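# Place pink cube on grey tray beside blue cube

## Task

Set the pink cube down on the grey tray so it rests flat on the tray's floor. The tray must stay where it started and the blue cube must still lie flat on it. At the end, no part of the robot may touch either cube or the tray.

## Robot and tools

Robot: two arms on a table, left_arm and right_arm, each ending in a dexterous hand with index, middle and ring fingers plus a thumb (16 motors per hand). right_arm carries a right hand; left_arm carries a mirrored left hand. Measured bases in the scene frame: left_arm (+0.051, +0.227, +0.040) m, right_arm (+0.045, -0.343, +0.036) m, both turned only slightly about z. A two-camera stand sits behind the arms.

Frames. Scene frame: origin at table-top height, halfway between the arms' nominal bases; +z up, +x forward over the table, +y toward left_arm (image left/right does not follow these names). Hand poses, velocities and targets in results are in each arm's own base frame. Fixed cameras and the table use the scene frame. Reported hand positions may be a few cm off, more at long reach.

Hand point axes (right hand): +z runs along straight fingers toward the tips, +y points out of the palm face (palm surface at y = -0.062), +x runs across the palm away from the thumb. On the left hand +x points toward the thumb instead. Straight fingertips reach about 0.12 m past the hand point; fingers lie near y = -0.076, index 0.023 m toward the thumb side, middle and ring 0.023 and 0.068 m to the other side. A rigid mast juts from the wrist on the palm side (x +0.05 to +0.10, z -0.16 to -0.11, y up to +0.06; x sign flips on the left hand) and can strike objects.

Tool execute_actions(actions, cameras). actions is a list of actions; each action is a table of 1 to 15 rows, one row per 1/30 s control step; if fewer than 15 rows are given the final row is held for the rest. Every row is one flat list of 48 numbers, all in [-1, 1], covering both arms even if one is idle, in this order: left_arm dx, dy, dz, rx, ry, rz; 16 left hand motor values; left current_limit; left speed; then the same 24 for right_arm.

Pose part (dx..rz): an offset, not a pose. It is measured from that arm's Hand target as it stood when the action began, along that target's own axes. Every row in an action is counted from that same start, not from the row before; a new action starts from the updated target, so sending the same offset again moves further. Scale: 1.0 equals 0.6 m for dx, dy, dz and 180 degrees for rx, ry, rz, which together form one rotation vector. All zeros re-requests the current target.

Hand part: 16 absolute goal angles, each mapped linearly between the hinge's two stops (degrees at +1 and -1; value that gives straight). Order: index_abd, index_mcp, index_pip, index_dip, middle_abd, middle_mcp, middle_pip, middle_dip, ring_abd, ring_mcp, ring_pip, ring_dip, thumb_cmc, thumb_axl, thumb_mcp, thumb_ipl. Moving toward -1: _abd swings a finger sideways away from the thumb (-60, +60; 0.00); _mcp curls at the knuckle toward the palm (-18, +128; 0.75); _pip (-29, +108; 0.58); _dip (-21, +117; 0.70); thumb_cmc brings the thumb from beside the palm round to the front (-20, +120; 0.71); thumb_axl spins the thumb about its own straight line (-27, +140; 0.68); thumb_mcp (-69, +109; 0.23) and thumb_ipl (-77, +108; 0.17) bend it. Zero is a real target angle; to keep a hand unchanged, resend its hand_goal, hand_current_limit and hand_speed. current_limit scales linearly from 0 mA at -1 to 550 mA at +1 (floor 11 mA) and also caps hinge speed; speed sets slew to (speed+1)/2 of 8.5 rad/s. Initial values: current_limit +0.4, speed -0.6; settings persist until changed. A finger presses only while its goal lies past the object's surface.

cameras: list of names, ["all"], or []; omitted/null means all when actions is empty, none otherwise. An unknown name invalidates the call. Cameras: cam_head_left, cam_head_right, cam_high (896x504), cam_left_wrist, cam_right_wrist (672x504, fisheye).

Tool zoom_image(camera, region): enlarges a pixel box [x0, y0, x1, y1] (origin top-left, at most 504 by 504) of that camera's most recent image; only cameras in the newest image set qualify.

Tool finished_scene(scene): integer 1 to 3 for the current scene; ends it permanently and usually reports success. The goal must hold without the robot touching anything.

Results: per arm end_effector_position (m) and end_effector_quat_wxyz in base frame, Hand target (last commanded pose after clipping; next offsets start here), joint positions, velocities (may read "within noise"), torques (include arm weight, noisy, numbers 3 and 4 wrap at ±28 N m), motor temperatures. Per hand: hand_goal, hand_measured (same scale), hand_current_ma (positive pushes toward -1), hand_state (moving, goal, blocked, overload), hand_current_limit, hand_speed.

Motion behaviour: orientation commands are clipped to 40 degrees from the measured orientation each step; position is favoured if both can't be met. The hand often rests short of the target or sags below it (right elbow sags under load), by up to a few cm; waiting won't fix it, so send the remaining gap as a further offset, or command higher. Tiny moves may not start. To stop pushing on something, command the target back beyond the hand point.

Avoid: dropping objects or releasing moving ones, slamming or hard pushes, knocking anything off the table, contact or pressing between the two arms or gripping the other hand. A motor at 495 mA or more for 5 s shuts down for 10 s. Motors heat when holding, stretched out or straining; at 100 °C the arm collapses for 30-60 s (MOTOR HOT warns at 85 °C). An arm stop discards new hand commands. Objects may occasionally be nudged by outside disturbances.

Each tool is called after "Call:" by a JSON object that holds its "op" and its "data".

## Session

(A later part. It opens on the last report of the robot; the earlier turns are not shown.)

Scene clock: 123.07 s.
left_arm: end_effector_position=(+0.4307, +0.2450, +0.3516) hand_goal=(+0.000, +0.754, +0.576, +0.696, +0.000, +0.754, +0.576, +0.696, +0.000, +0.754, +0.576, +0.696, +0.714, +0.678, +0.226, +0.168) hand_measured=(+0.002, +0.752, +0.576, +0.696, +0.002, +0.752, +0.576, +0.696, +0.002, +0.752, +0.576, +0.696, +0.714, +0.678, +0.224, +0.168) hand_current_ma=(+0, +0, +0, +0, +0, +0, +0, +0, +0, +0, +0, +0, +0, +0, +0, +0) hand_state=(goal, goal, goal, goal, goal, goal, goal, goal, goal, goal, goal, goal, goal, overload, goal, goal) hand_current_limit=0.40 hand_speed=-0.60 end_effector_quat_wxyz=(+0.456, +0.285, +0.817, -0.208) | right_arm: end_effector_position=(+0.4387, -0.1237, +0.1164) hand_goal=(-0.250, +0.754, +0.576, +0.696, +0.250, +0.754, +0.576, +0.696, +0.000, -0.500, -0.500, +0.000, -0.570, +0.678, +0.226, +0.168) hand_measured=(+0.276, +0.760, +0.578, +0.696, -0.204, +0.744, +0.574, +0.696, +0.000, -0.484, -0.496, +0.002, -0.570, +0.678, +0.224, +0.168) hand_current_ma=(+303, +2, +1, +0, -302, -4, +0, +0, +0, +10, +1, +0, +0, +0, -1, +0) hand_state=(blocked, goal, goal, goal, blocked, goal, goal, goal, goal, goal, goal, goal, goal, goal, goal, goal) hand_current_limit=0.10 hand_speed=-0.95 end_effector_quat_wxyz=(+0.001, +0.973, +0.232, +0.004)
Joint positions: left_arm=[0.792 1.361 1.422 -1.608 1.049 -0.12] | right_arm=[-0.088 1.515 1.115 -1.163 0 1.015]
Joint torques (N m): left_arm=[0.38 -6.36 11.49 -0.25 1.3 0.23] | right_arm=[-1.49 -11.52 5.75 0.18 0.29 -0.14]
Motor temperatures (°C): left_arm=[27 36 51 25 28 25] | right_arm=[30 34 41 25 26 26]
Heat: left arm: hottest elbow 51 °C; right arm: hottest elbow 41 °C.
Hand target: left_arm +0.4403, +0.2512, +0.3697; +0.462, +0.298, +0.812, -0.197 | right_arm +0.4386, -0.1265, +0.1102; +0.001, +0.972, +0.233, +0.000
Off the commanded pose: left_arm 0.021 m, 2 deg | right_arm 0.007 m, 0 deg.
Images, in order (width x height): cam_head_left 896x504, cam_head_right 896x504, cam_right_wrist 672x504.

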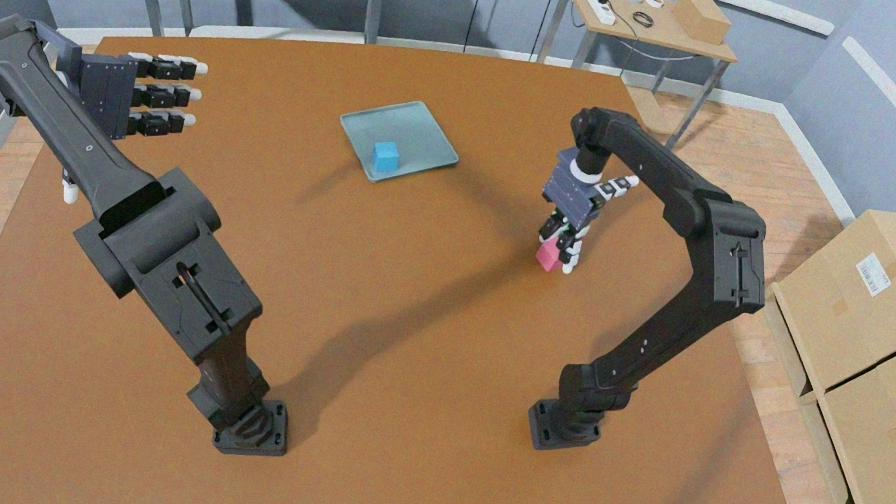

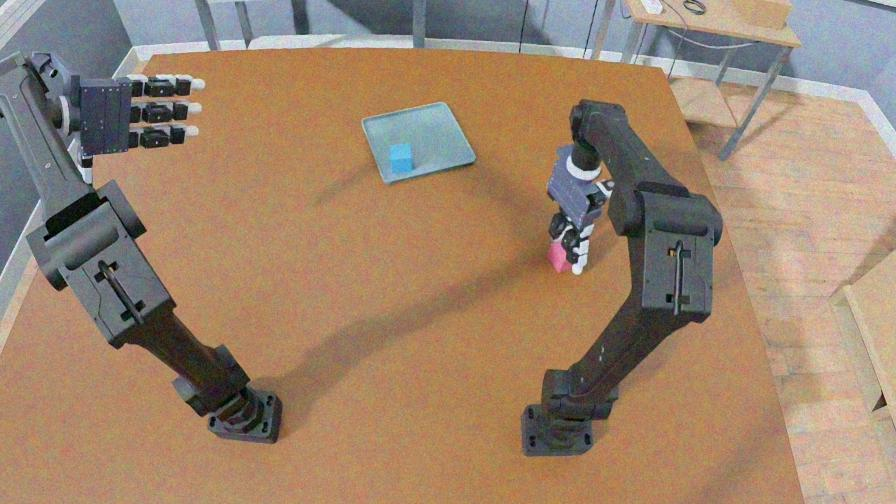

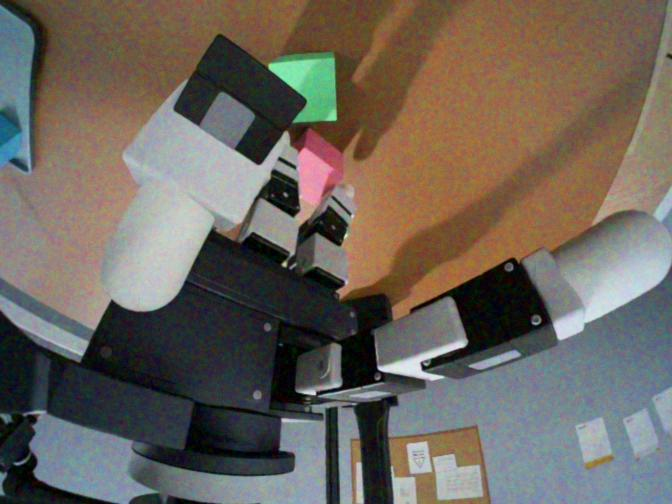

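Call:
{"op": "execute_actions", "data": {"actions": [[[0,0,0,0,0,0,0,0.754,0.576,0.696,0,0.754,0.576,0.696,0,0.754,0.576,0.696,0.714,0.678,0.226,0.168,0.4,-0.6,0,0,0,0,0,0,0.42,0.754,0.576,0.696,-0.35,0.754,0.576,0.696,0,-0.5,-0.5,0,-0.57,0.678,0.226,0.168,0.4,-0.75]],[[0,0,0,0,0,0,0,0.754,0.576,0.696,0,0.754,0.576,0.696,0,0.754,0.576,0.696,0.714,0.678,0.226,0.168,0.4,-0.6,0.0244,0.0218,-0.1,0,0,0,0.42,0.754,0.576,0.696,-0.35,0.754,0.576,0.696,0,-0.5,-0.5,0,-0.57,0.678,0.226,0.168,0.4,-0.75]],[[0,0,0,0,0,0,0,0.754,0.576,0.696,0,0.754,0.576,0.696,0,0.754,0.576,0.696,0.714,0.678,0.226,0.168,0.4,-0.6,0,0,0,0,0,0,0.35,0.754,0.576,0.696,-0.3,0.754,0.576,0.696,0,-0.5,-0.5,0,-0.57,0.678,0.226,0.168,0.4,-0.75]]], "cameras": ["cam_head_left","cam_head_right","cam_right_wrist"]}}

Call:
{"op": "zoom_image", "data": {"camera": "cam_right_wrist", "region": [240, 40, 400, 200]}}

Call:
{"op": "zoom_image", "data": {"camera": "cam_head_left", "region": [530, 190, 620, 280]}}

Scene clock: 133.00 s.
left_arm: end_effector_position=(+0.4308, +0.2450, +0.3517) hand_goal=(+0.000, +0.754, +0.576, +0.696, +0.000, +0.754, +0.576, +0.696, +0.000, +0.754, +0.576, +0.696, +0.714, +0.678, +0.226, +0.168) hand_measured=(+0.002, +0.752, +0.576, +0.696, +0.002, +0.752, +0.576, +0.696, +0.002, +0.752, +0.576, +0.696, +0.714, +0.678, +0.224, +0.168) hand_current_ma=(+0, +0, +0, +0, +0, +0, +0, +0, +0, +0, +0, +0, +0, +0, +0, +0) hand_state=(goal, goal, goal, goal, goal, goal, goal, goal, goal, goal, goal, goal, goal, overload, goal, goal) hand_current_limit=0.40 hand_speed=-0.60 end_effector_quat_wxyz=(+0.456, +0.286, +0.817, -0.208) | right_arm: end_effector_position=(+0.4401, -0.1251, +0.1518) hand_goal=(+0.350, +0.754, +0.576, +0.696, -0.300, +0.754, +0.576, +0.696, +0.000, -0.500, -0.500, +0.000, -0.570, +0.678, +0.226, +0.168) hand_measured=(+0.352, +0.754, +0.578, +0.696, -0.302, +0.750, +0.574, +0.696, +0.000, -0.484, -0.496, +0.002, -0.570, +0.678, +0.224, +0.168) hand_current_ma=(+0, +0, +0, +0, +0, -1, +0, +0, +0, +10, +1, +0, +0, +0, -1, +0) hand_state=(goal, goal, goal, goal, goal, goal, goal, goal, goal, goal, goal, goal, goal, goal, goal, goal) hand_current_limit=0.40 hand_speed=-0.75 end_effector_quat_wxyz=(-0.007, +0.972, +0.233, -0.019)
Joint positions: left_arm=[0.792 1.361 1.422 -1.608 1.049 -0.12] | right_arm=[-0.091 1.515 1.217 -1.313 0 1.008]
Joint torques (N m): left_arm=[0.38 -6.36 11.51 -0.27 1.3 0.22] | right_arm=[-2.2 -12.81 10.15 -0.79 0.35 -0.13]
Heat: left arm: hottest elbow 50 °C; right arm: hottest elbow 40 °C.
Hand target: left_arm +0.4404, +0.2512, +0.3697; +0.462, +0.298, +0.812, -0.197 | right_arm +0.4575, -0.1315, +0.1702; +0.000, +0.972, +0.233, +0.000
Off the commanded pose: left_arm 0.021 m, 2 deg | right_arm 0.026 m, 2 deg.
Images, in order (width x height): cam_head_left 896x504, cam_head_right 896x504, cam_right_wrist 672x504.

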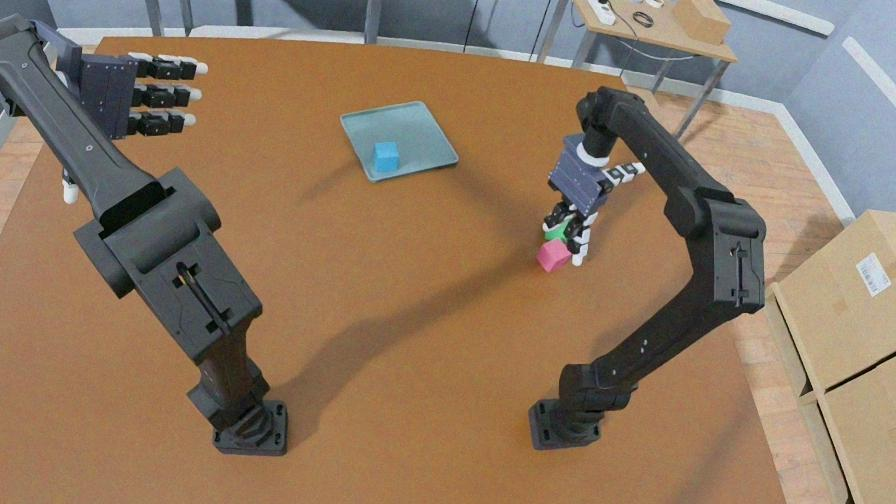

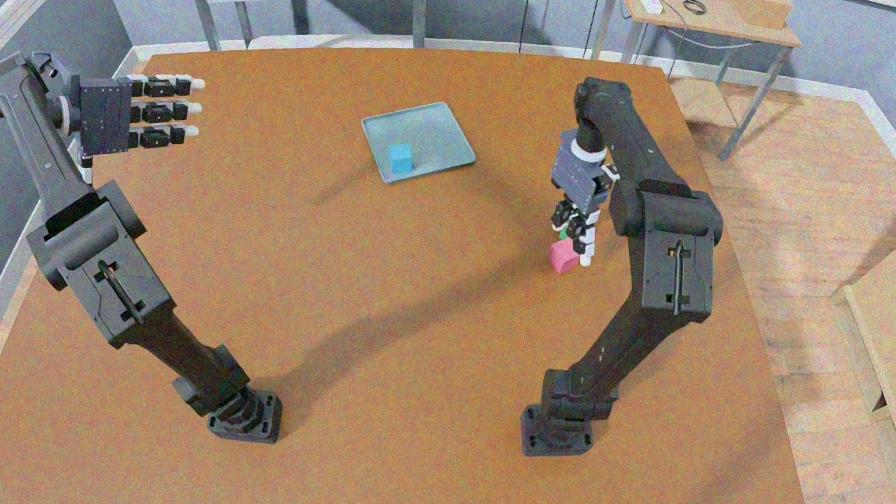

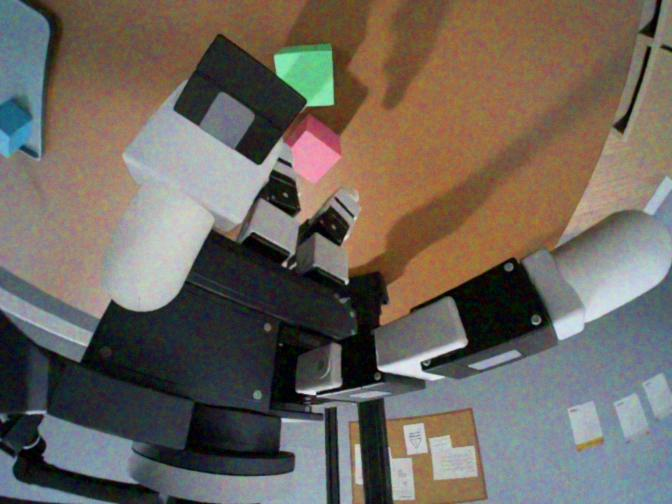

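Scaled by 3.150 from the camera's 672x504 image, which has a finer 960x720 frame.

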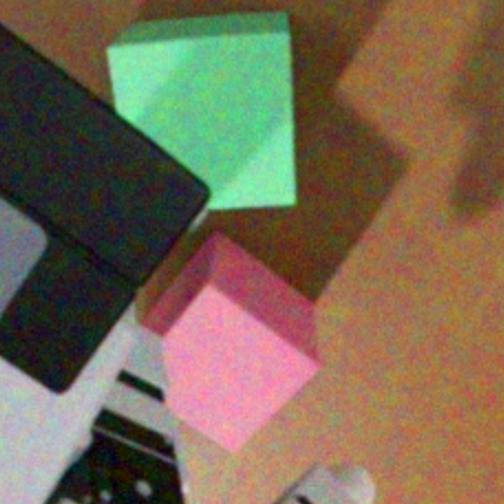

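Scaled by 5.600 from the camera's 896x504 image, which has a finer 1280x720 frame.

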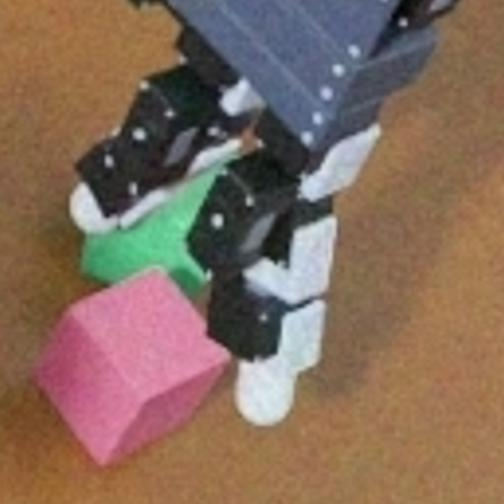

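Call:
{"op": "execute_actions", "data": {"actions": [[[0,0,0,0,0,0,0,0.754,0.576,0.696,0,0.754,0.576,0.696,0,0.754,0.576,0.696,0.714,0.678,0.226,0.168,0.4,-0.6,-0.0285,-0.023,0.0837,0,0,0,0.35,0.754,0.576,0.696,-0.3,0.754,0.576,0.696,0,-0.5,-0.5,0,-0.57,0.678,0.226,0.168,0.4,-0.75]]], "cameras": ["cam_head_left","cam_head_right","cam_right_wrist"]}}

Call:
{"op": "zoom_image", "data": {"camera": "cam_right_wrist", "region": [240, 60, 400, 220]}}

Call:
{"op": "zoom_image", "data": {"camera": "cam_head_left", "region": [530, 190, 620, 280]}}

Scene clock: 138.13 s.
left_arm: end_effector_position=(+0.4308, +0.2450, +0.3517) hand_goal=(+0.000, +0.754, +0.576, +0.696, +0.000, +0.754, +0.576, +0.696, +0.000, +0.754, +0.576, +0.696, +0.714, +0.678, +0.226, +0.168) hand_measured=(+0.002, +0.752, +0.576, +0.696, +0.002, +0.752, +0.576, +0.696, +0.002, +0.752, +0.576, +0.696, +0.714, +0.678, +0.224, +0.168) hand_current_ma=(+0, +0, +0, +0, +0, +0, +0, +0, +0, +0, +0, +0, +0, +0, +0, +0) hand_state=(goal, goal, goal, goal, goal, goal, goal, goal, goal, goal, goal, goal, goal, overload, goal, goal) hand_current_limit=0.40 hand_speed=-0.60 end_effector_quat_wxyz=(+0.456, +0.286, +0.817, -0.208) | right_arm: end_effector_position=(+0.4371, -0.1248, +0.1203) hand_goal=(+0.350, +0.754, +0.576, +0.696, -0.300, +0.754, +0.576, +0.696, +0.000, -0.500, -0.500, +0.000, -0.570, +0.678, +0.226, +0.168) hand_measured=(+0.350, +0.754, +0.578, +0.696, -0.302, +0.750, +0.574, +0.696, +0.000, -0.484, -0.496, +0.002, -0.570, +0.678, +0.224, +0.168) hand_current_ma=(+0, +0, +0, +0, +0, -1, +0, +0, +0, +10, +1, +0, +0, +0, -1, +0) hand_state=(goal, goal, goal, goal, goal, goal, goal, goal, goal, goal, goal, goal, goal, goal, goal, goal) hand_current_limit=0.40 hand_speed=-0.75 end_effector_quat_wxyz=(-0.001, +0.972, +0.234, -0.003)
Joint positions: left_arm=[0.792 1.361 1.422 -1.608 1.049 -0.12] | right_arm=[-0.091 1.514 1.127 -1.188 0 1.008]
Joint torques (N m): left_arm=[0.44 -6.42 11.48 -0.25 1.3 0.22] | right_arm=[-1.9 -12.57 5.55 -0.01 0.28 -0.08]
Heat: left arm: hottest elbow 50 °C; right arm: hottest elbow 40 °C.
Hand target: left_arm +0.4404, +0.2512, +0.3697; +0.462, +0.298, +0.812, -0.197 | right_arm +0.4361, -0.1270, +0.1200; +0.001, +0.972, +0.234, +0.000
Off the commanded pose: left_arm 0.021 m, 2 deg | right_arm 0.002 m, 0 deg.
Images, in order (width x height): cam_head_left 896x504, cam_head_right 896x504, cam_right_wrist 672x504.

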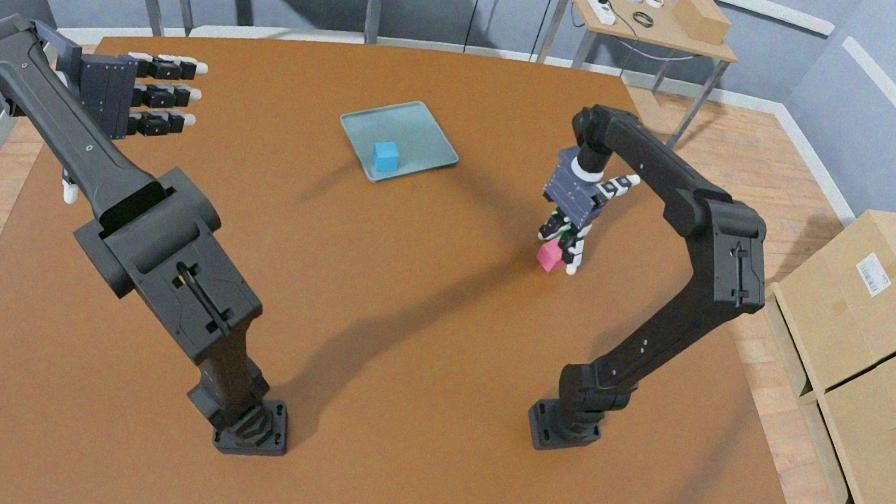

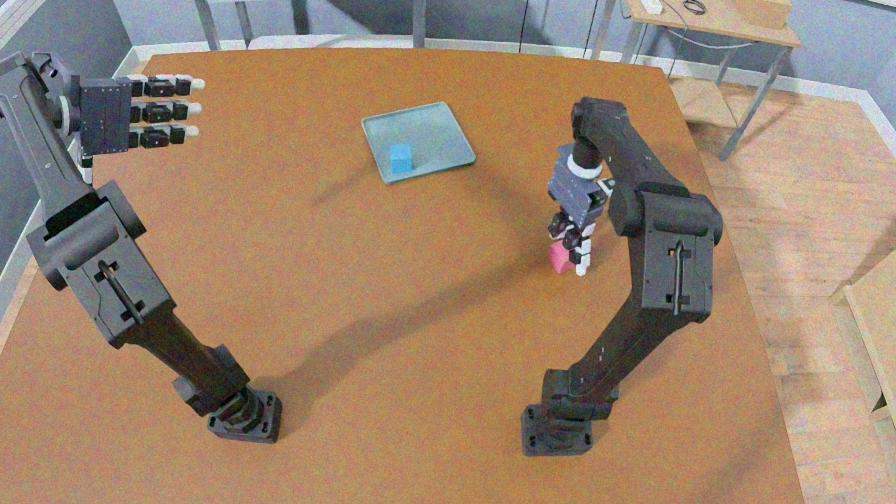

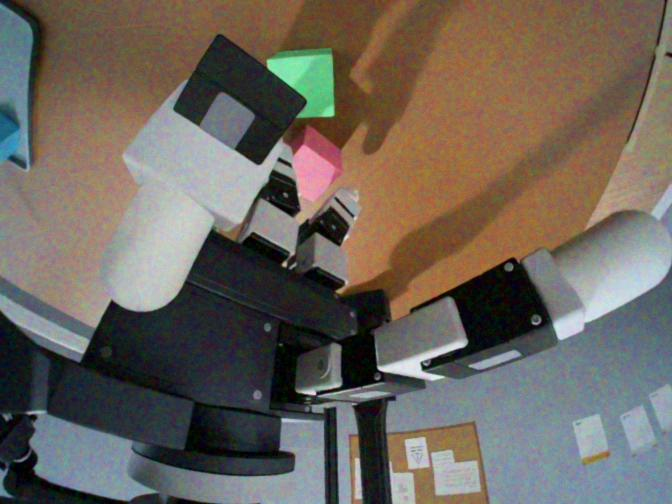

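Scaled by 3.150 from the camera's 672x504 image, which has a finer 960x720 frame.

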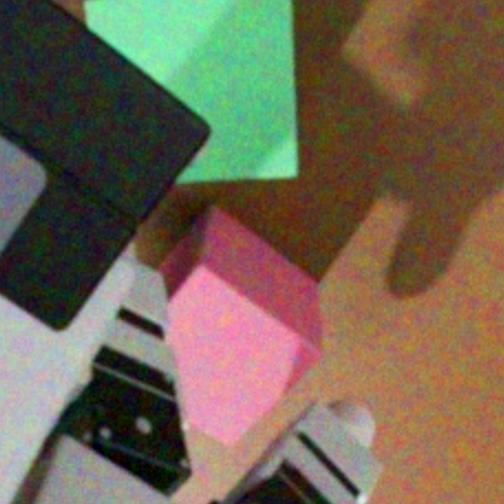

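Scaled by 5.600 from the camera's 896x504 image, which has a finer 1280x720 frame.

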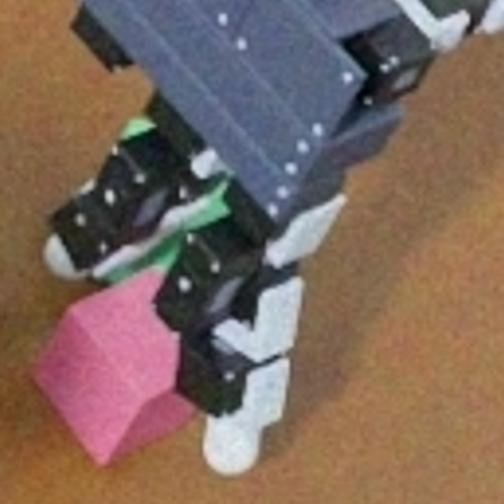

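Call:
{"op": "execute_actions", "data": {"actions": [[[0,0,0,0,0,0,0,0.754,0.576,0.696,0,0.754,0.576,0.696,0,0.754,0.576,0.696,0.714,0.678,0.226,0.168,0.4,-0.6,0,0,-0.03,0,0,0,0.35,0.754,0.576,0.696,-0.3,0.754,0.576,0.696,0,-0.5,-0.5,0,-0.57,0.678,0.226,0.168,0.4,-0.75]]]}}

Scene clock: 141.33 s.
left_arm: end_effector_position=(+0.4308, +0.2450, +0.3517) hand_goal=(+0.000, +0.754, +0.576, +0.696, +0.000, +0.754, +0.576, +0.696, +0.000, +0.754, +0.576, +0.696, +0.714, +0.678, +0.226, +0.168) hand_measured=(+0.002, +0.752, +0.576, +0.696, +0.002, +0.752, +0.576, +0.696, +0.002, +0.752, +0.576, +0.696, +0.714, +0.678, +0.224, +0.168) hand_current_ma=(+0, +0, +0, +0, +0, +0, +0, +0, +0, +0, +0, +0, +0, +0, +0, +0) hand_state=(goal, goal, goal, goal, goal, goal, goal, goal, goal, goal, goal, goal, goal, overload, goal, goal) hand_current_limit=0.40 hand_speed=-0.60 end_effector_quat_wxyz=(+0.456, +0.286, +0.817, -0.208) | right_arm: end_effector_position=(+0.4293, -0.1241, +0.1196) hand_goal=(+0.350, +0.754, +0.576, +0.696, -0.300, +0.754, +0.576, +0.696, +0.000, -0.500, -0.500, +0.000, -0.570, +0.678, +0.226, +0.168) hand_measured=(+0.350, +0.754, +0.578, +0.696, -0.302, +0.750, +0.574, +0.696, +0.000, -0.484, -0.496, +0.002, -0.570, +0.678, +0.224, +0.168) hand_current_ma=(+0, +0, +0, +0, +0, -1, +0, +0, +0, +10, +1, +0, +0, +0, -1, +0) hand_state=(goal, goal, goal, goal, goal, goal, goal, goal, goal, goal, goal, goal, goal, goal, goal, goal) hand_current_limit=0.40 hand_speed=-0.75 end_effector_quat_wxyz=(-0.006, +0.972, +0.234, -0.018)
Joint positions: left_arm=[0.792 1.361 1.422 -1.608 1.049 -0.12] | right_arm=[-0.091 1.514 1.127 -1.22 0 1.008]
Joint torques (N m): left_arm=[0.38 -6.36 11.51 -0.24 1.3 0.22] | right_arm=[-1.49 -14.68 7.9 -0.84 0.36 -0.18]
Heat: left arm: hottest elbow 50 °C; right arm: hottest elbow 40 °C.
Hand target: left_arm +0.4404, +0.2512, +0.3697; +0.462, +0.298, +0.812, -0.197 | right_arm +0.4361, -0.1270, +0.1380; +0.001, +0.972, +0.234, +0.000
Off the commanded pose: left_arm 0.021 m, 2 deg | right_arm 0.020 m, 2 deg.

Call:
{"op": "execute_actions", "data": {"actions": [[[0,0,0,0,0,0,0,0.754,0.576,0.696,0,0.754,0.576,0.696,0,0.754,0.576,0.696,0.714,0.678,0.226,0.168,0.4,-0.6,0.0244,0.0218,-0.075,0,0,0,0.35,0.754,0.576,0.696,-0.3,0.754,0.576,0.696,0,-0.5,-0.5,0,-0.57,0.678,0.226,0.168,0.4,-0.75]],[[0,0,0,0,0,0,0,0.754,0.576,0.696,0,0.754,0.576,0.696,0,0.754,0.576,0.696,0.714,0.678,0.226,0.168,0.4,-0.6,0,0,0,0,0,0,0.35,0.754,0.576,0.696,-0.3,0.754,0.576,0.696,0,-0.5,-0.5,0,-0.57,0.678,0.226,0.168,0.4,-0.75]],[[0,0,0,0,0,0,0,0.754,0.576,0.696,0,0.754,0.576,0.696,0,0.754,0.576,0.696,0.714,0.678,0.226,0.168,0.4,-0.6,-0.0244,-0.0218,0.0933,0,0,0,0.35,0.754,0.576,0.696,-0.3,0.754,0.576,0.696,0,-0.5,-0.5,0,-0.57,0.678,0.226,0.168,0.4,-0.75]]], "cameras": ["cam_head_left","cam_head_right","cam_right_wrist"]}}

Call:
{"op": "zoom_image", "data": {"camera": "cam_head_left", "region": [530, 190, 620, 280]}}

Scene clock: 148.27 s.
left_arm: end_effector_position=(+0.4308, +0.2450, +0.3517) hand_goal=(+0.000, +0.754, +0.576, +0.696, +0.000, +0.754, +0.576, +0.696, +0.000, +0.754, +0.576, +0.696, +0.714, +0.678, +0.226, +0.168) hand_measured=(+0.002, +0.752, +0.576, +0.696, +0.002, +0.752, +0.576, +0.696, +0.002, +0.752, +0.576, +0.696, +0.714, +0.678, +0.224, +0.168) hand_current_ma=(+0, +0, +0, +0, +0, +0, +0, +0, +0, +0, +0, +0, +0, +0, +0, +0) hand_state=(goal, goal, goal, goal, goal, goal, goal, goal, goal, goal, goal, goal, goal, overload, goal, goal) hand_current_limit=0.40 hand_speed=-0.60 end_effector_quat_wxyz=(+0.456, +0.286, +0.817, -0.208) | right_arm: end_effector_position=(+0.4371, -0.1254, +0.1253) hand_goal=(+0.350, +0.754, +0.576, +0.696, -0.300, +0.754, +0.576, +0.696, +0.000, -0.500, -0.500, +0.000, -0.570, +0.678, +0.226, +0.168) hand_measured=(+0.350, +0.754, +0.578, +0.696, -0.300, +0.752, +0.574, +0.696, +0.000, -0.484, -0.496, +0.002, -0.570, +0.678, +0.222, +0.168) hand_current_ma=(+0, +0, +0, +0, +0, -1, +0, +0, +0, +10, +1, +0, +0, +0, -1, +0) hand_state=(goal, goal, goal, goal, goal, goal, goal, goal, goal, goal, goal, goal, goal, goal, goal, goal) hand_current_limit=0.40 hand_speed=-0.75 end_effector_quat_wxyz=(-0.002, +0.972, +0.234, -0.005)
Joint positions: left_arm=[0.792 1.361 1.422 -1.608 1.049 -0.12] | right_arm=[-0.093 1.512 1.139 -1.208 0 1.006]
Joint torques (N m): left_arm=[0.44 -6.42 11.49 -0.25 1.3 0.22] | right_arm=[-0.73 -12.81 5.52 -0.13 0.34 -0.07]
Heat: left arm: hottest elbow 50 °C; right arm: hottest elbow 40 °C.
Hand target: left_arm +0.4404, +0.2512, +0.3697; +0.462, +0.298, +0.812, -0.197 | right_arm +0.4361, -0.1270, +0.1271; +0.000, +0.972, +0.233, +0.000
Off the commanded pose: left_arm 0.021 m, 2 deg | right_arm 0.003 m, 1 deg.
Images, in order (width x height): cam_head_left 896x504, cam_head_right 896x504, cam_right_wrist 672x504.

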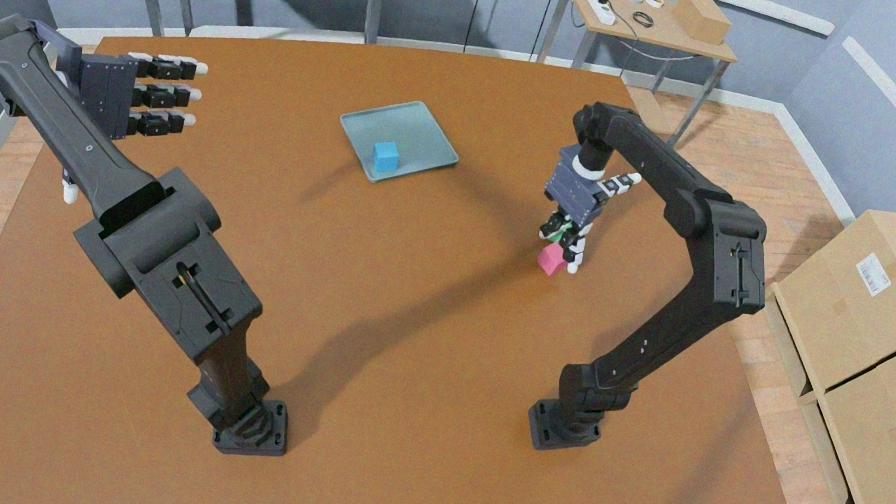

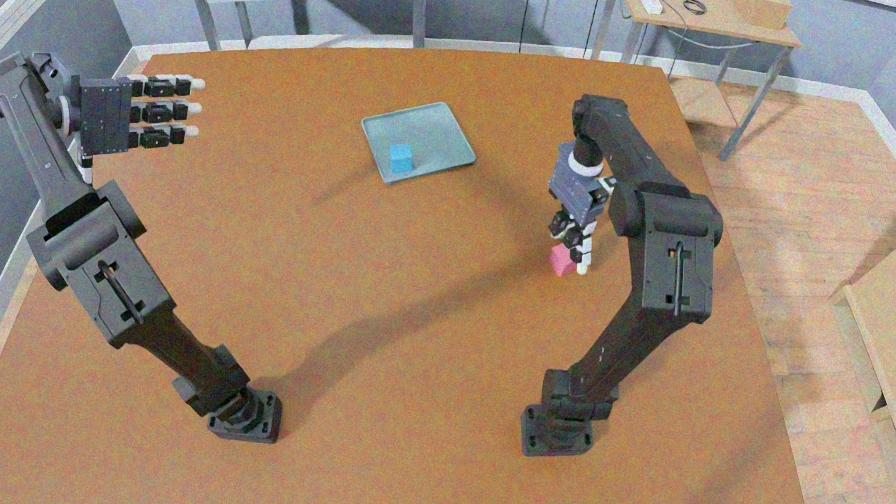

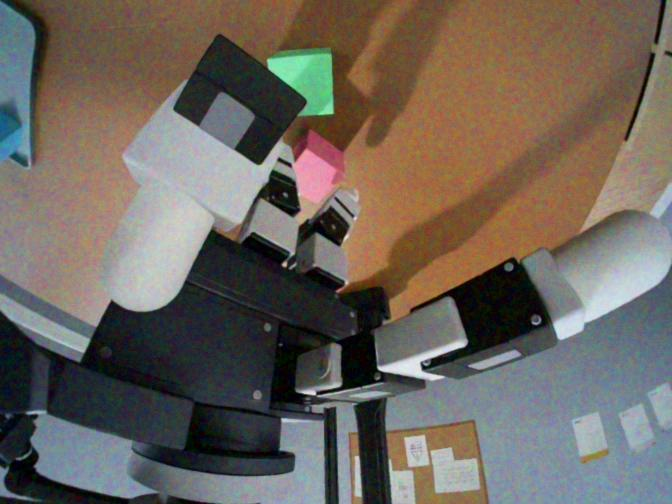

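Scaled by 5.600 from the camera's 896x504 image, which has a finer 1280x720 frame.

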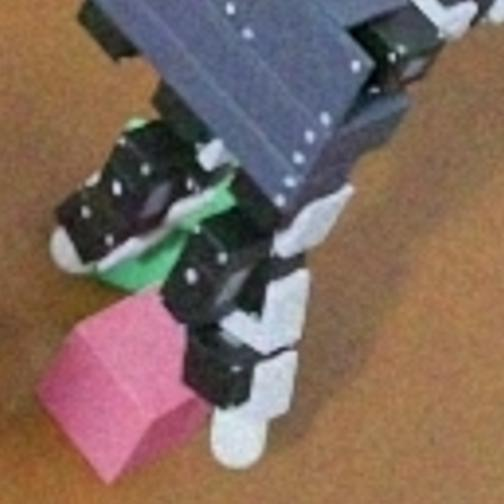

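Call:
{"op": "execute_actions", "data": {"actions": [[[0,0,0,0,0,0,0,0.754,0.576,0.696,0,0.754,0.576,0.696,0,0.754,0.576,0.696,0.714,0.678,0.226,0.168,0.4,-0.6,0,0,0,0,0,0,0.0,0.754,0.576,0.696,0.0,0.754,0.576,0.696,0,-0.5,-0.5,0,-0.57,0.678,0.226,0.168,0.1,-0.95]],[[0,0,0,0,0,0,0,0.754,0.576,0.696,0,0.754,0.576,0.696,0,0.754,0.576,0.696,0.714,0.678,0.226,0.168,0.4,-0.6,0,0,0,0,0,0,0.0,0.754,0.576,0.696,0.0,0.754,0.576,0.696,0,-0.5,-0.5,0,-0.57,0.678,0.226,0.168,0.1,-0.95]],[[0,0,0,0,0,0,0,0.754,0.576,0.696,0,0.754,0.576,0.696,0,0.754,0.576,0.696,0.714,0.678,0.226,0.168,0.4,-0.6,0,0,0,0,0,0,0.0,0.754,0.576,0.696,0.0,0.754,0.576,0.696,0,-0.5,-0.5,0,-0.57,0.678,0.226,0.168,0.1,-0.95]]], "cameras": ["cam_head_left","cam_head_right","cam_right_wrist"]}}

Call:
{"op": "zoom_image", "data": {"camera": "cam_right_wrist", "region": [240, 60, 400, 220]}}

Call:
{"op": "zoom_image", "data": {"camera": "cam_head_left", "region": [530, 190, 620, 280]}}

Scene clock: 156.63 s.
left_arm: end_effector_position=(+0.4308, +0.2450, +0.3517) hand_goal=(+0.000, +0.754, +0.576, +0.696, +0.000, +0.754, +0.576, +0.696, +0.000, +0.754, +0.576, +0.696, +0.714, +0.678, +0.226, +0.168) hand_measured=(+0.002, +0.752, +0.576, +0.696, +0.002, +0.752, +0.576, +0.696, +0.002, +0.752, +0.576, +0.696, +0.714, +0.678, +0.224, +0.168) hand_current_ma=(+0, +0, +0, +0, +0, +0, +0, +0, +0, +0, +0, +0, +0, +0, +0, +0) hand_state=(goal, goal, goal, goal, goal, goal, goal, goal, goal, goal, goal, goal, goal, overload, goal, goal) hand_current_limit=0.40 hand_speed=-0.60 end_effector_quat_wxyz=(+0.456, +0.286, +0.817, -0.208) | right_arm: end_effector_position=(+0.4371, -0.1254, +0.1253) hand_goal=(+0.000, +0.754, +0.576, +0.696, +0.000, +0.754, +0.576, +0.696, +0.000, -0.500, -0.500, +0.000, -0.570, +0.678, +0.226, +0.168) hand_measured=(+0.170, +0.754, +0.578, +0.696, -0.108, +0.752, +0.574, +0.696, +0.000, -0.484, -0.496, +0.002, -0.570, +0.678, +0.222, +0.168) hand_current_ma=(+302, +0, +0, +0, -191, -1, +0, +0, +0, +10, +1, +0, +0, +0, -1, +0) hand_state=(blocked, goal, goal, goal, blocked, goal, goal, goal, goal, goal, goal, goal, goal, goal, goal, goal) hand_current_limit=0.10 hand_speed=-0.95 end_effector_quat_wxyz=(-0.002, +0.972, +0.234, -0.005)
Joint positions: left_arm=[0.792 1.361 1.422 -1.608 1.049 -0.12] | right_arm=[-0.093 1.512 1.139 -1.208 0 1.006]
Joint torques (N m): left_arm=[0.44 -6.42 11.51 -0.24 1.3 0.23] | right_arm=[-1.49 -14.1 5.22 -0.13 0.28 -0.07]
Heat: left arm: hottest elbow 50 °C; right arm: hottest elbow 40 °C.
Hand target: left_arm +0.4404, +0.2512, +0.3697; +0.462, +0.298, +0.812, -0.197 | right_arm +0.4361, -0.1270, +0.1271; +0.000, +0.972, +0.233, +0.000
Off the commanded pose: left_arm 0.021 m, 2 deg | right_arm 0.003 m, 1 deg.
Images, in order (width x height): cam_head_left 896x504, cam_head_right 896x504, cam_right_wrist 672x504.

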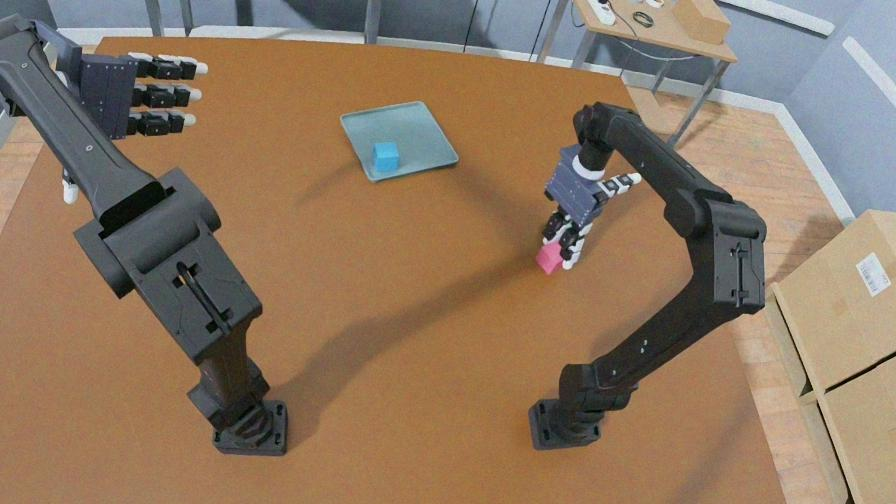

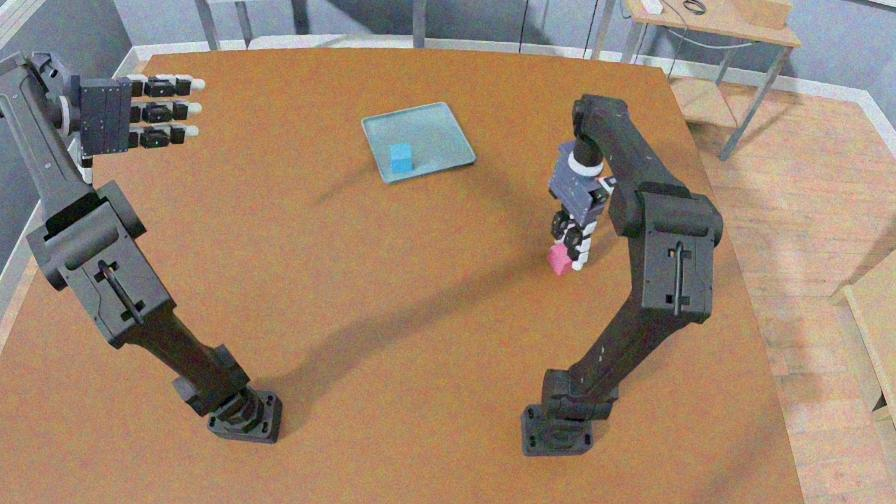

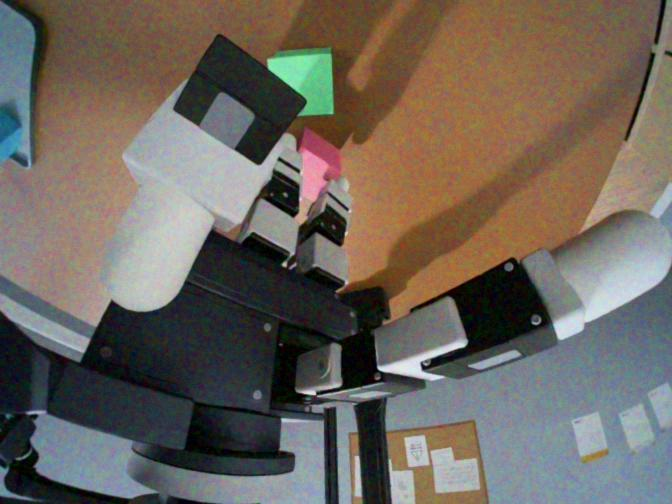

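Scaled by 3.150 from the camera's 672x504 image, which has a finer 960x720 frame.

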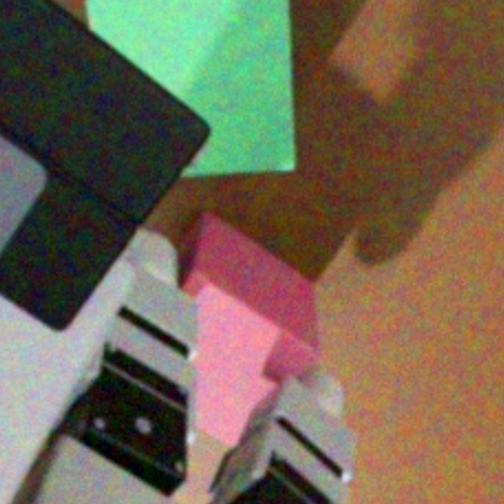

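Scaled by 5.600 from the camera's 896x504 image, which has a finer 1280x720 frame.

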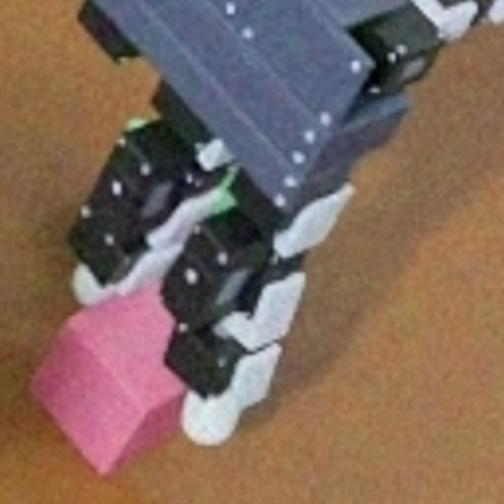

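Call:
{"op": "execute_actions", "data": {"actions": [[[0,0,0,0,0,0,0,0.754,0.576,0.696,0,0.754,0.576,0.696,0,0.754,0.576,0.696,0.714,0.678,0.226,0.168,0.4,-0.6,0,0,0,0,0,0,-0.25,0.754,0.576,0.696,0.25,0.754,0.576,0.696,0,-0.5,-0.5,0,-0.57,0.678,0.226,0.168,0.4,-0.95]],[[0,0,0,0,0,0,0,0.754,0.576,0.696,0,0.754,0.576,0.696,0,0.754,0.576,0.696,0.714,0.678,0.226,0.168,0.4,-0.6,0,0,0,0,0,0,-0.25,0.754,0.576,0.696,0.25,0.754,0.576,0.696,0,-0.5,-0.5,0,-0.57,0.678,0.226,0.168,0.4,-0.95]],[[0,0,0,0,0,0,0,0.754,0.576,0.696,0,0.754,0.576,0.696,0,0.754,0.576,0.696,0.714,0.678,0.226,0.168,0.4,-0.6,0,0,0,0,0,0,-0.25,0.754,0.576,0.696,0.25,0.754,0.576,0.696,0,-0.5,-0.5,0,-0.57,0.678,0.226,0.168,0.4,-0.95]],[[0,0,0,0,0,0,0,0.754,0.576,0.696,0,0.754,0.576,0.696,0,0.754,0.576,0.696,0.714,0.678,0.226,0.168,0.4,-0.6,0.0102,0.0092,-0.0833,0,0,0,-0.25,0.754,0.576,0.696,0.25,0.754,0.576,0.696,0,-0.5,-0.5,0,-0.57,0.678,0.226,0.168,0.4,-0.95]]], "cameras": ["cam_head_left","cam_right_wrist"]}}

Call:
{"op": "zoom_image", "data": {"camera": "cam_right_wrist", "region": [240, 60, 400, 220]}}

Call:
{"op": "zoom_image", "data": {"camera": "cam_head_left", "region": [530, 190, 620, 280]}}

Scene clock: 165.50 s.
left_arm: end_effector_position=(+0.4308, +0.2450, +0.3517) hand_goal=(+0.000, +0.754, +0.576, +0.696, +0.000, +0.754, +0.576, +0.696, +0.000, +0.754, +0.576, +0.696, +0.714, +0.678, +0.226, +0.168) hand_measured=(+0.002, +0.752, +0.576, +0.696, +0.002, +0.752, +0.576, +0.696, +0.002, +0.752, +0.576, +0.696, +0.714, +0.678, +0.224, +0.168) hand_current_ma=(+0, +0, +0, +0, +0, +0, +0, +0, +0, +0, +0, +0, +0, +0, +0, +0) hand_state=(goal, goal, goal, goal, goal, goal, goal, goal, goal, goal, goal, goal, goal, overload, goal, goal) hand_current_limit=0.40 hand_speed=-0.60 end_effector_quat_wxyz=(+0.456, +0.286, +0.817, -0.208) | right_arm: end_effector_position=(+0.4257, -0.1244, +0.1447) hand_goal=(-0.250, +0.754, +0.576, +0.696, +0.250, +0.754, +0.576, +0.696, +0.000, -0.500, -0.500, +0.000, -0.570, +0.678, +0.226, +0.168) hand_measured=(+0.166, +0.756, +0.578, +0.696, -0.102, +0.748, +0.574, +0.696, +0.000, -0.484, -0.496, +0.002, -0.570, +0.678, +0.222, +0.168) hand_current_ma=(+385, +0, +0, +0, -385, -2, +0, +0, +0, +10, +1, +0, +0, +0, -1, +0) hand_state=(blocked, goal, goal, goal, blocked, goal, goal, goal, goal, goal, goal, goal, goal, goal, goal, goal) hand_current_limit=0.40 hand_speed=-0.95 end_effector_quat_wxyz=(-0.012, +0.972, +0.234, -0.034)
Joint positions: left_arm=[0.792 1.361 1.422 -1.608 1.049 -0.12] | right_arm=[-0.093 1.504 1.186 -1.325 0 1.006]
Joint torques (N m): left_arm=[0.44 -6.3 11.49 -0.24 1.3 0.23] | right_arm=[-2.02 -14.27 10.1 -0.65 0.32 -0.1]
Heat: left arm: hottest elbow 50 °C; right arm: hottest elbow 40 °C.
Hand target: left_arm +0.4404, +0.2512, +0.3697; +0.462, +0.298, +0.812, -0.197 | right_arm +0.4439, -0.1290, +0.1769; +0.000, +0.972, +0.233, +0.000
Off the commanded pose: left_arm 0.021 m, 2 deg | right_arm 0.038 m, 4 deg.
Images, in order (width x height): cam_head_left 896x504, cam_right_wrist 672x504.

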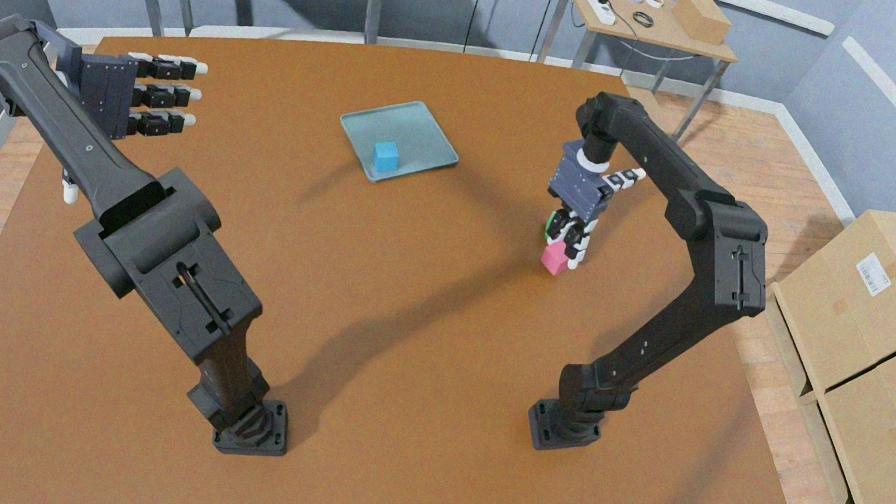

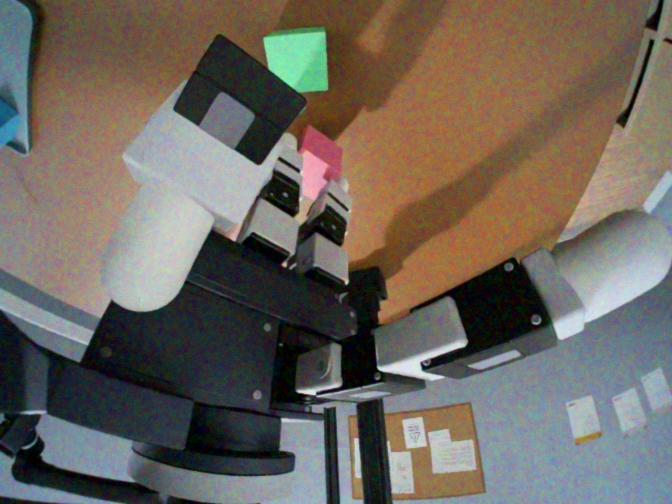

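Scaled by 3.150 from the camera's 672x504 image, which has a finer 960x720 frame.

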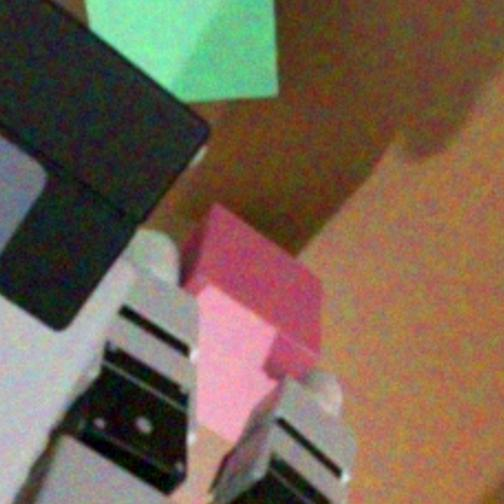

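Scaled by 5.600 from the camera's 896x504 image, which has a finer 1280x720 frame.

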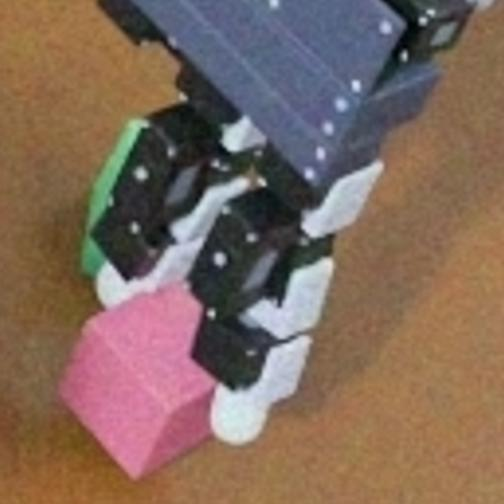

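Call:
{"op": "execute_actions", "data": {"actions": [[[0,0,0,0,0,0,0,0.754,0.576,0.696,0,0.754,0.576,0.696,0,0.754,0.576,0.696,0.714,0.678,0.226,0.168,0.4,-0.6,0.0102,0.0092,-0.0833,0,0,0,-0.25,0.754,0.576,0.696,0.25,0.754,0.576,0.696,0,-0.5,-0.5,0,-0.57,0.678,0.226,0.168,0.4,-0.95]],[[0,0,0,0,0,0,0,0.754,0.576,0.696,0,0.754,0.576,0.696,0,0.754,0.576,0.696,0.714,0.678,0.226,0.168,0.4,-0.6,0,0,-0.0083,0,0,0,-0.25,0.754,0.576,0.696,0.25,0.754,0.576,0.696,0,-0.5,-0.5,0,-0.57,0.678,0.226,0.168,0.4,-0.95]]], "cameras": ["cam_head_left","cam_right_wrist","cam_head_right"]}}

Call:
{"op": "zoom_image", "data": {"camera": "cam_right_wrist", "region": [240, 60, 400, 220]}}

Call:
{"op": "zoom_image", "data": {"camera": "cam_head_left", "region": [530, 190, 620, 280]}}

Scene clock: 189.57 s.
left_arm: end_effector_position=(+0.4308, +0.2450, +0.3517) hand_goal=(+0.000, +0.754, +0.576, +0.696, +0.000, +0.754, +0.576, +0.696, +0.000, +0.754, +0.576, +0.696, +0.714, +0.678, +0.226, +0.168) hand_measured=(+0.002, +0.752, +0.576, +0.696, +0.002, +0.752, +0.576, +0.696, +0.002, +0.752, +0.576, +0.696, +0.714, +0.678, +0.224, +0.168) hand_current_ma=(+0, +0, +0, +0, +0, +0, +0, +0, +0, +0, +0, +0, +0, +0, +0, +0) hand_state=(goal, goal, goal, goal, goal, goal, goal, goal, goal, goal, goal, goal, goal, overload, goal, goal) hand_current_limit=0.40 hand_speed=-0.60 end_effector_quat_wxyz=(+0.456, +0.286, +0.817, -0.208) | right_arm: end_effector_position=(+0.4357, -0.1253, +0.2019) hand_goal=(-0.250, +0.754, +0.576, +0.696, +0.250, +0.754, +0.576, +0.696, +0.000, -0.500, -0.500, +0.000, -0.570, +0.678, +0.226, +0.168) hand_measured=(+0.166, +0.756, +0.578, +0.696, -0.100, +0.748, +0.574, +0.696, +0.000, -0.484, -0.496, +0.002, -0.570, +0.678, +0.222, +0.168) hand_current_ma=(+385, +0, +0, +0, -385, -3, +0, +0, +0, +10, +1, +0, +0, +0, -1, +0) hand_state=(blocked, goal, goal, goal, blocked, goal, goal, goal, goal, goal, goal, goal, goal, goal, goal, goal) hand_current_limit=0.40 hand_speed=-0.95 end_effector_quat_wxyz=(-0.011, +0.972, +0.234, -0.031)
Joint positions: left_arm=[0.792 1.361 1.422 -1.608 1.049 -0.12] | right_arm=[-0.093 1.49 1.324 -1.472 0 1.006]
Joint torques (N m): left_arm=[0.44 -6.36 11.49 -0.25 1.3 0.23] | right_arm=[-1.61 -13.68 10.85 -0.7 0.33 -0.13]
Heat: left arm: hottest elbow 51 °C; right arm: hottest elbow 44 °C.
Hand target: left_arm +0.4404, +0.2512, +0.3697; +0.462, +0.298, +0.812, -0.197 | right_arm +0.4519, -0.1311, +0.2319; +0.000, +0.972, +0.234, +0.000
Off the commanded pose: left_arm 0.021 m, 2 deg | right_arm 0.035 m, 4 deg.
Images, in order (width x height): cam_head_left 896x504, cam_head_right 896x504, cam_right_wrist 672x504.

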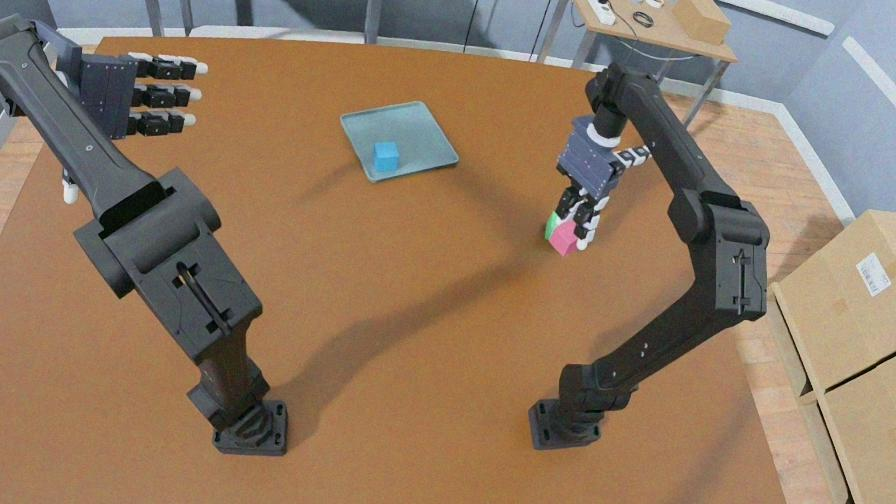

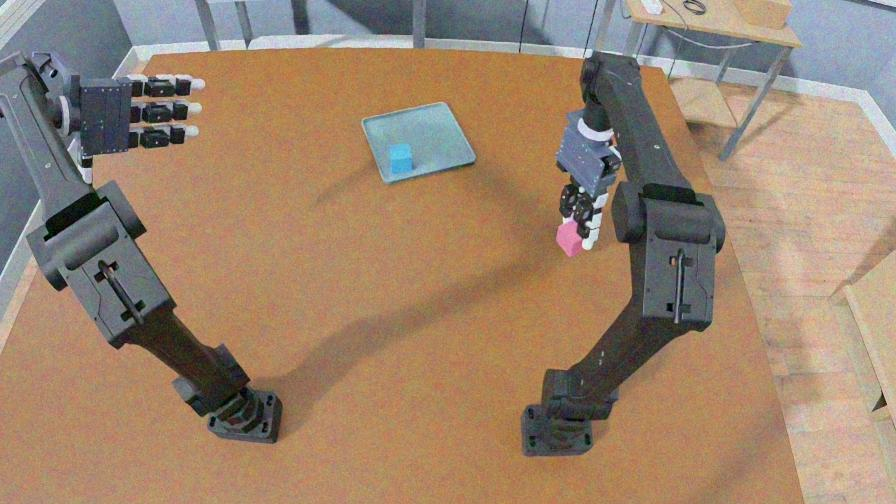

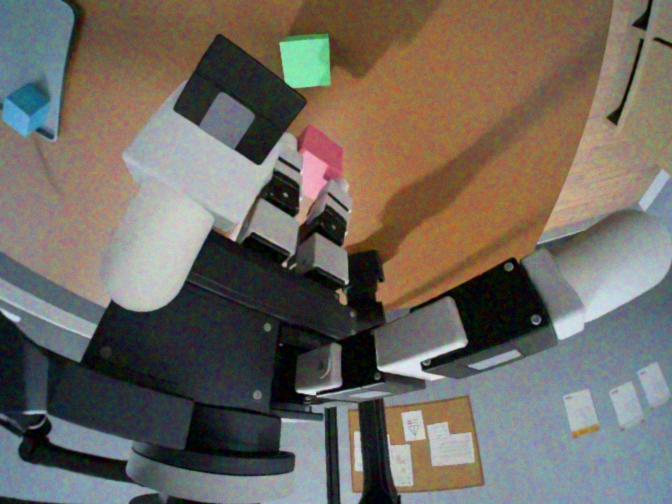

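Scaled by 3.150 from the camera's 672x504 image, which has a finer 960x720 frame.

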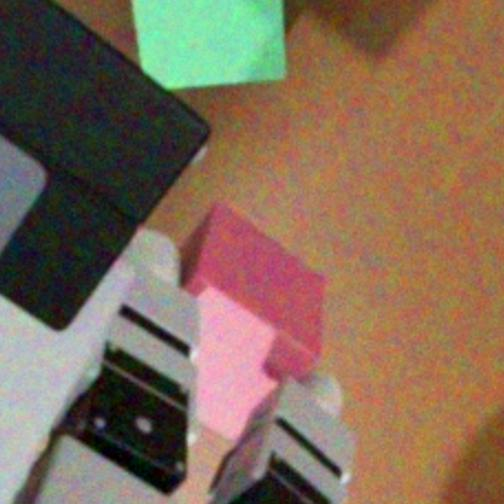

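Scaled by 5.600 from the camera's 896x504 image, which has a finer 1280x720 frame.

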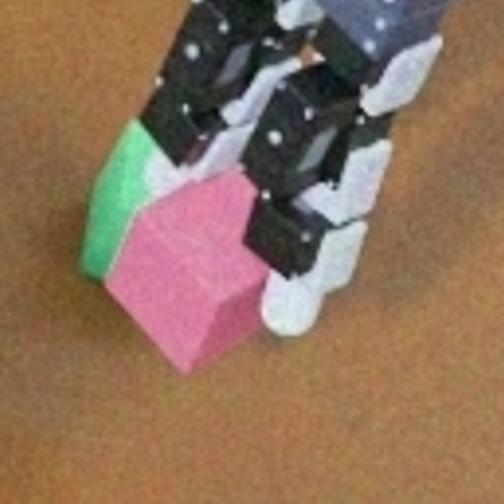

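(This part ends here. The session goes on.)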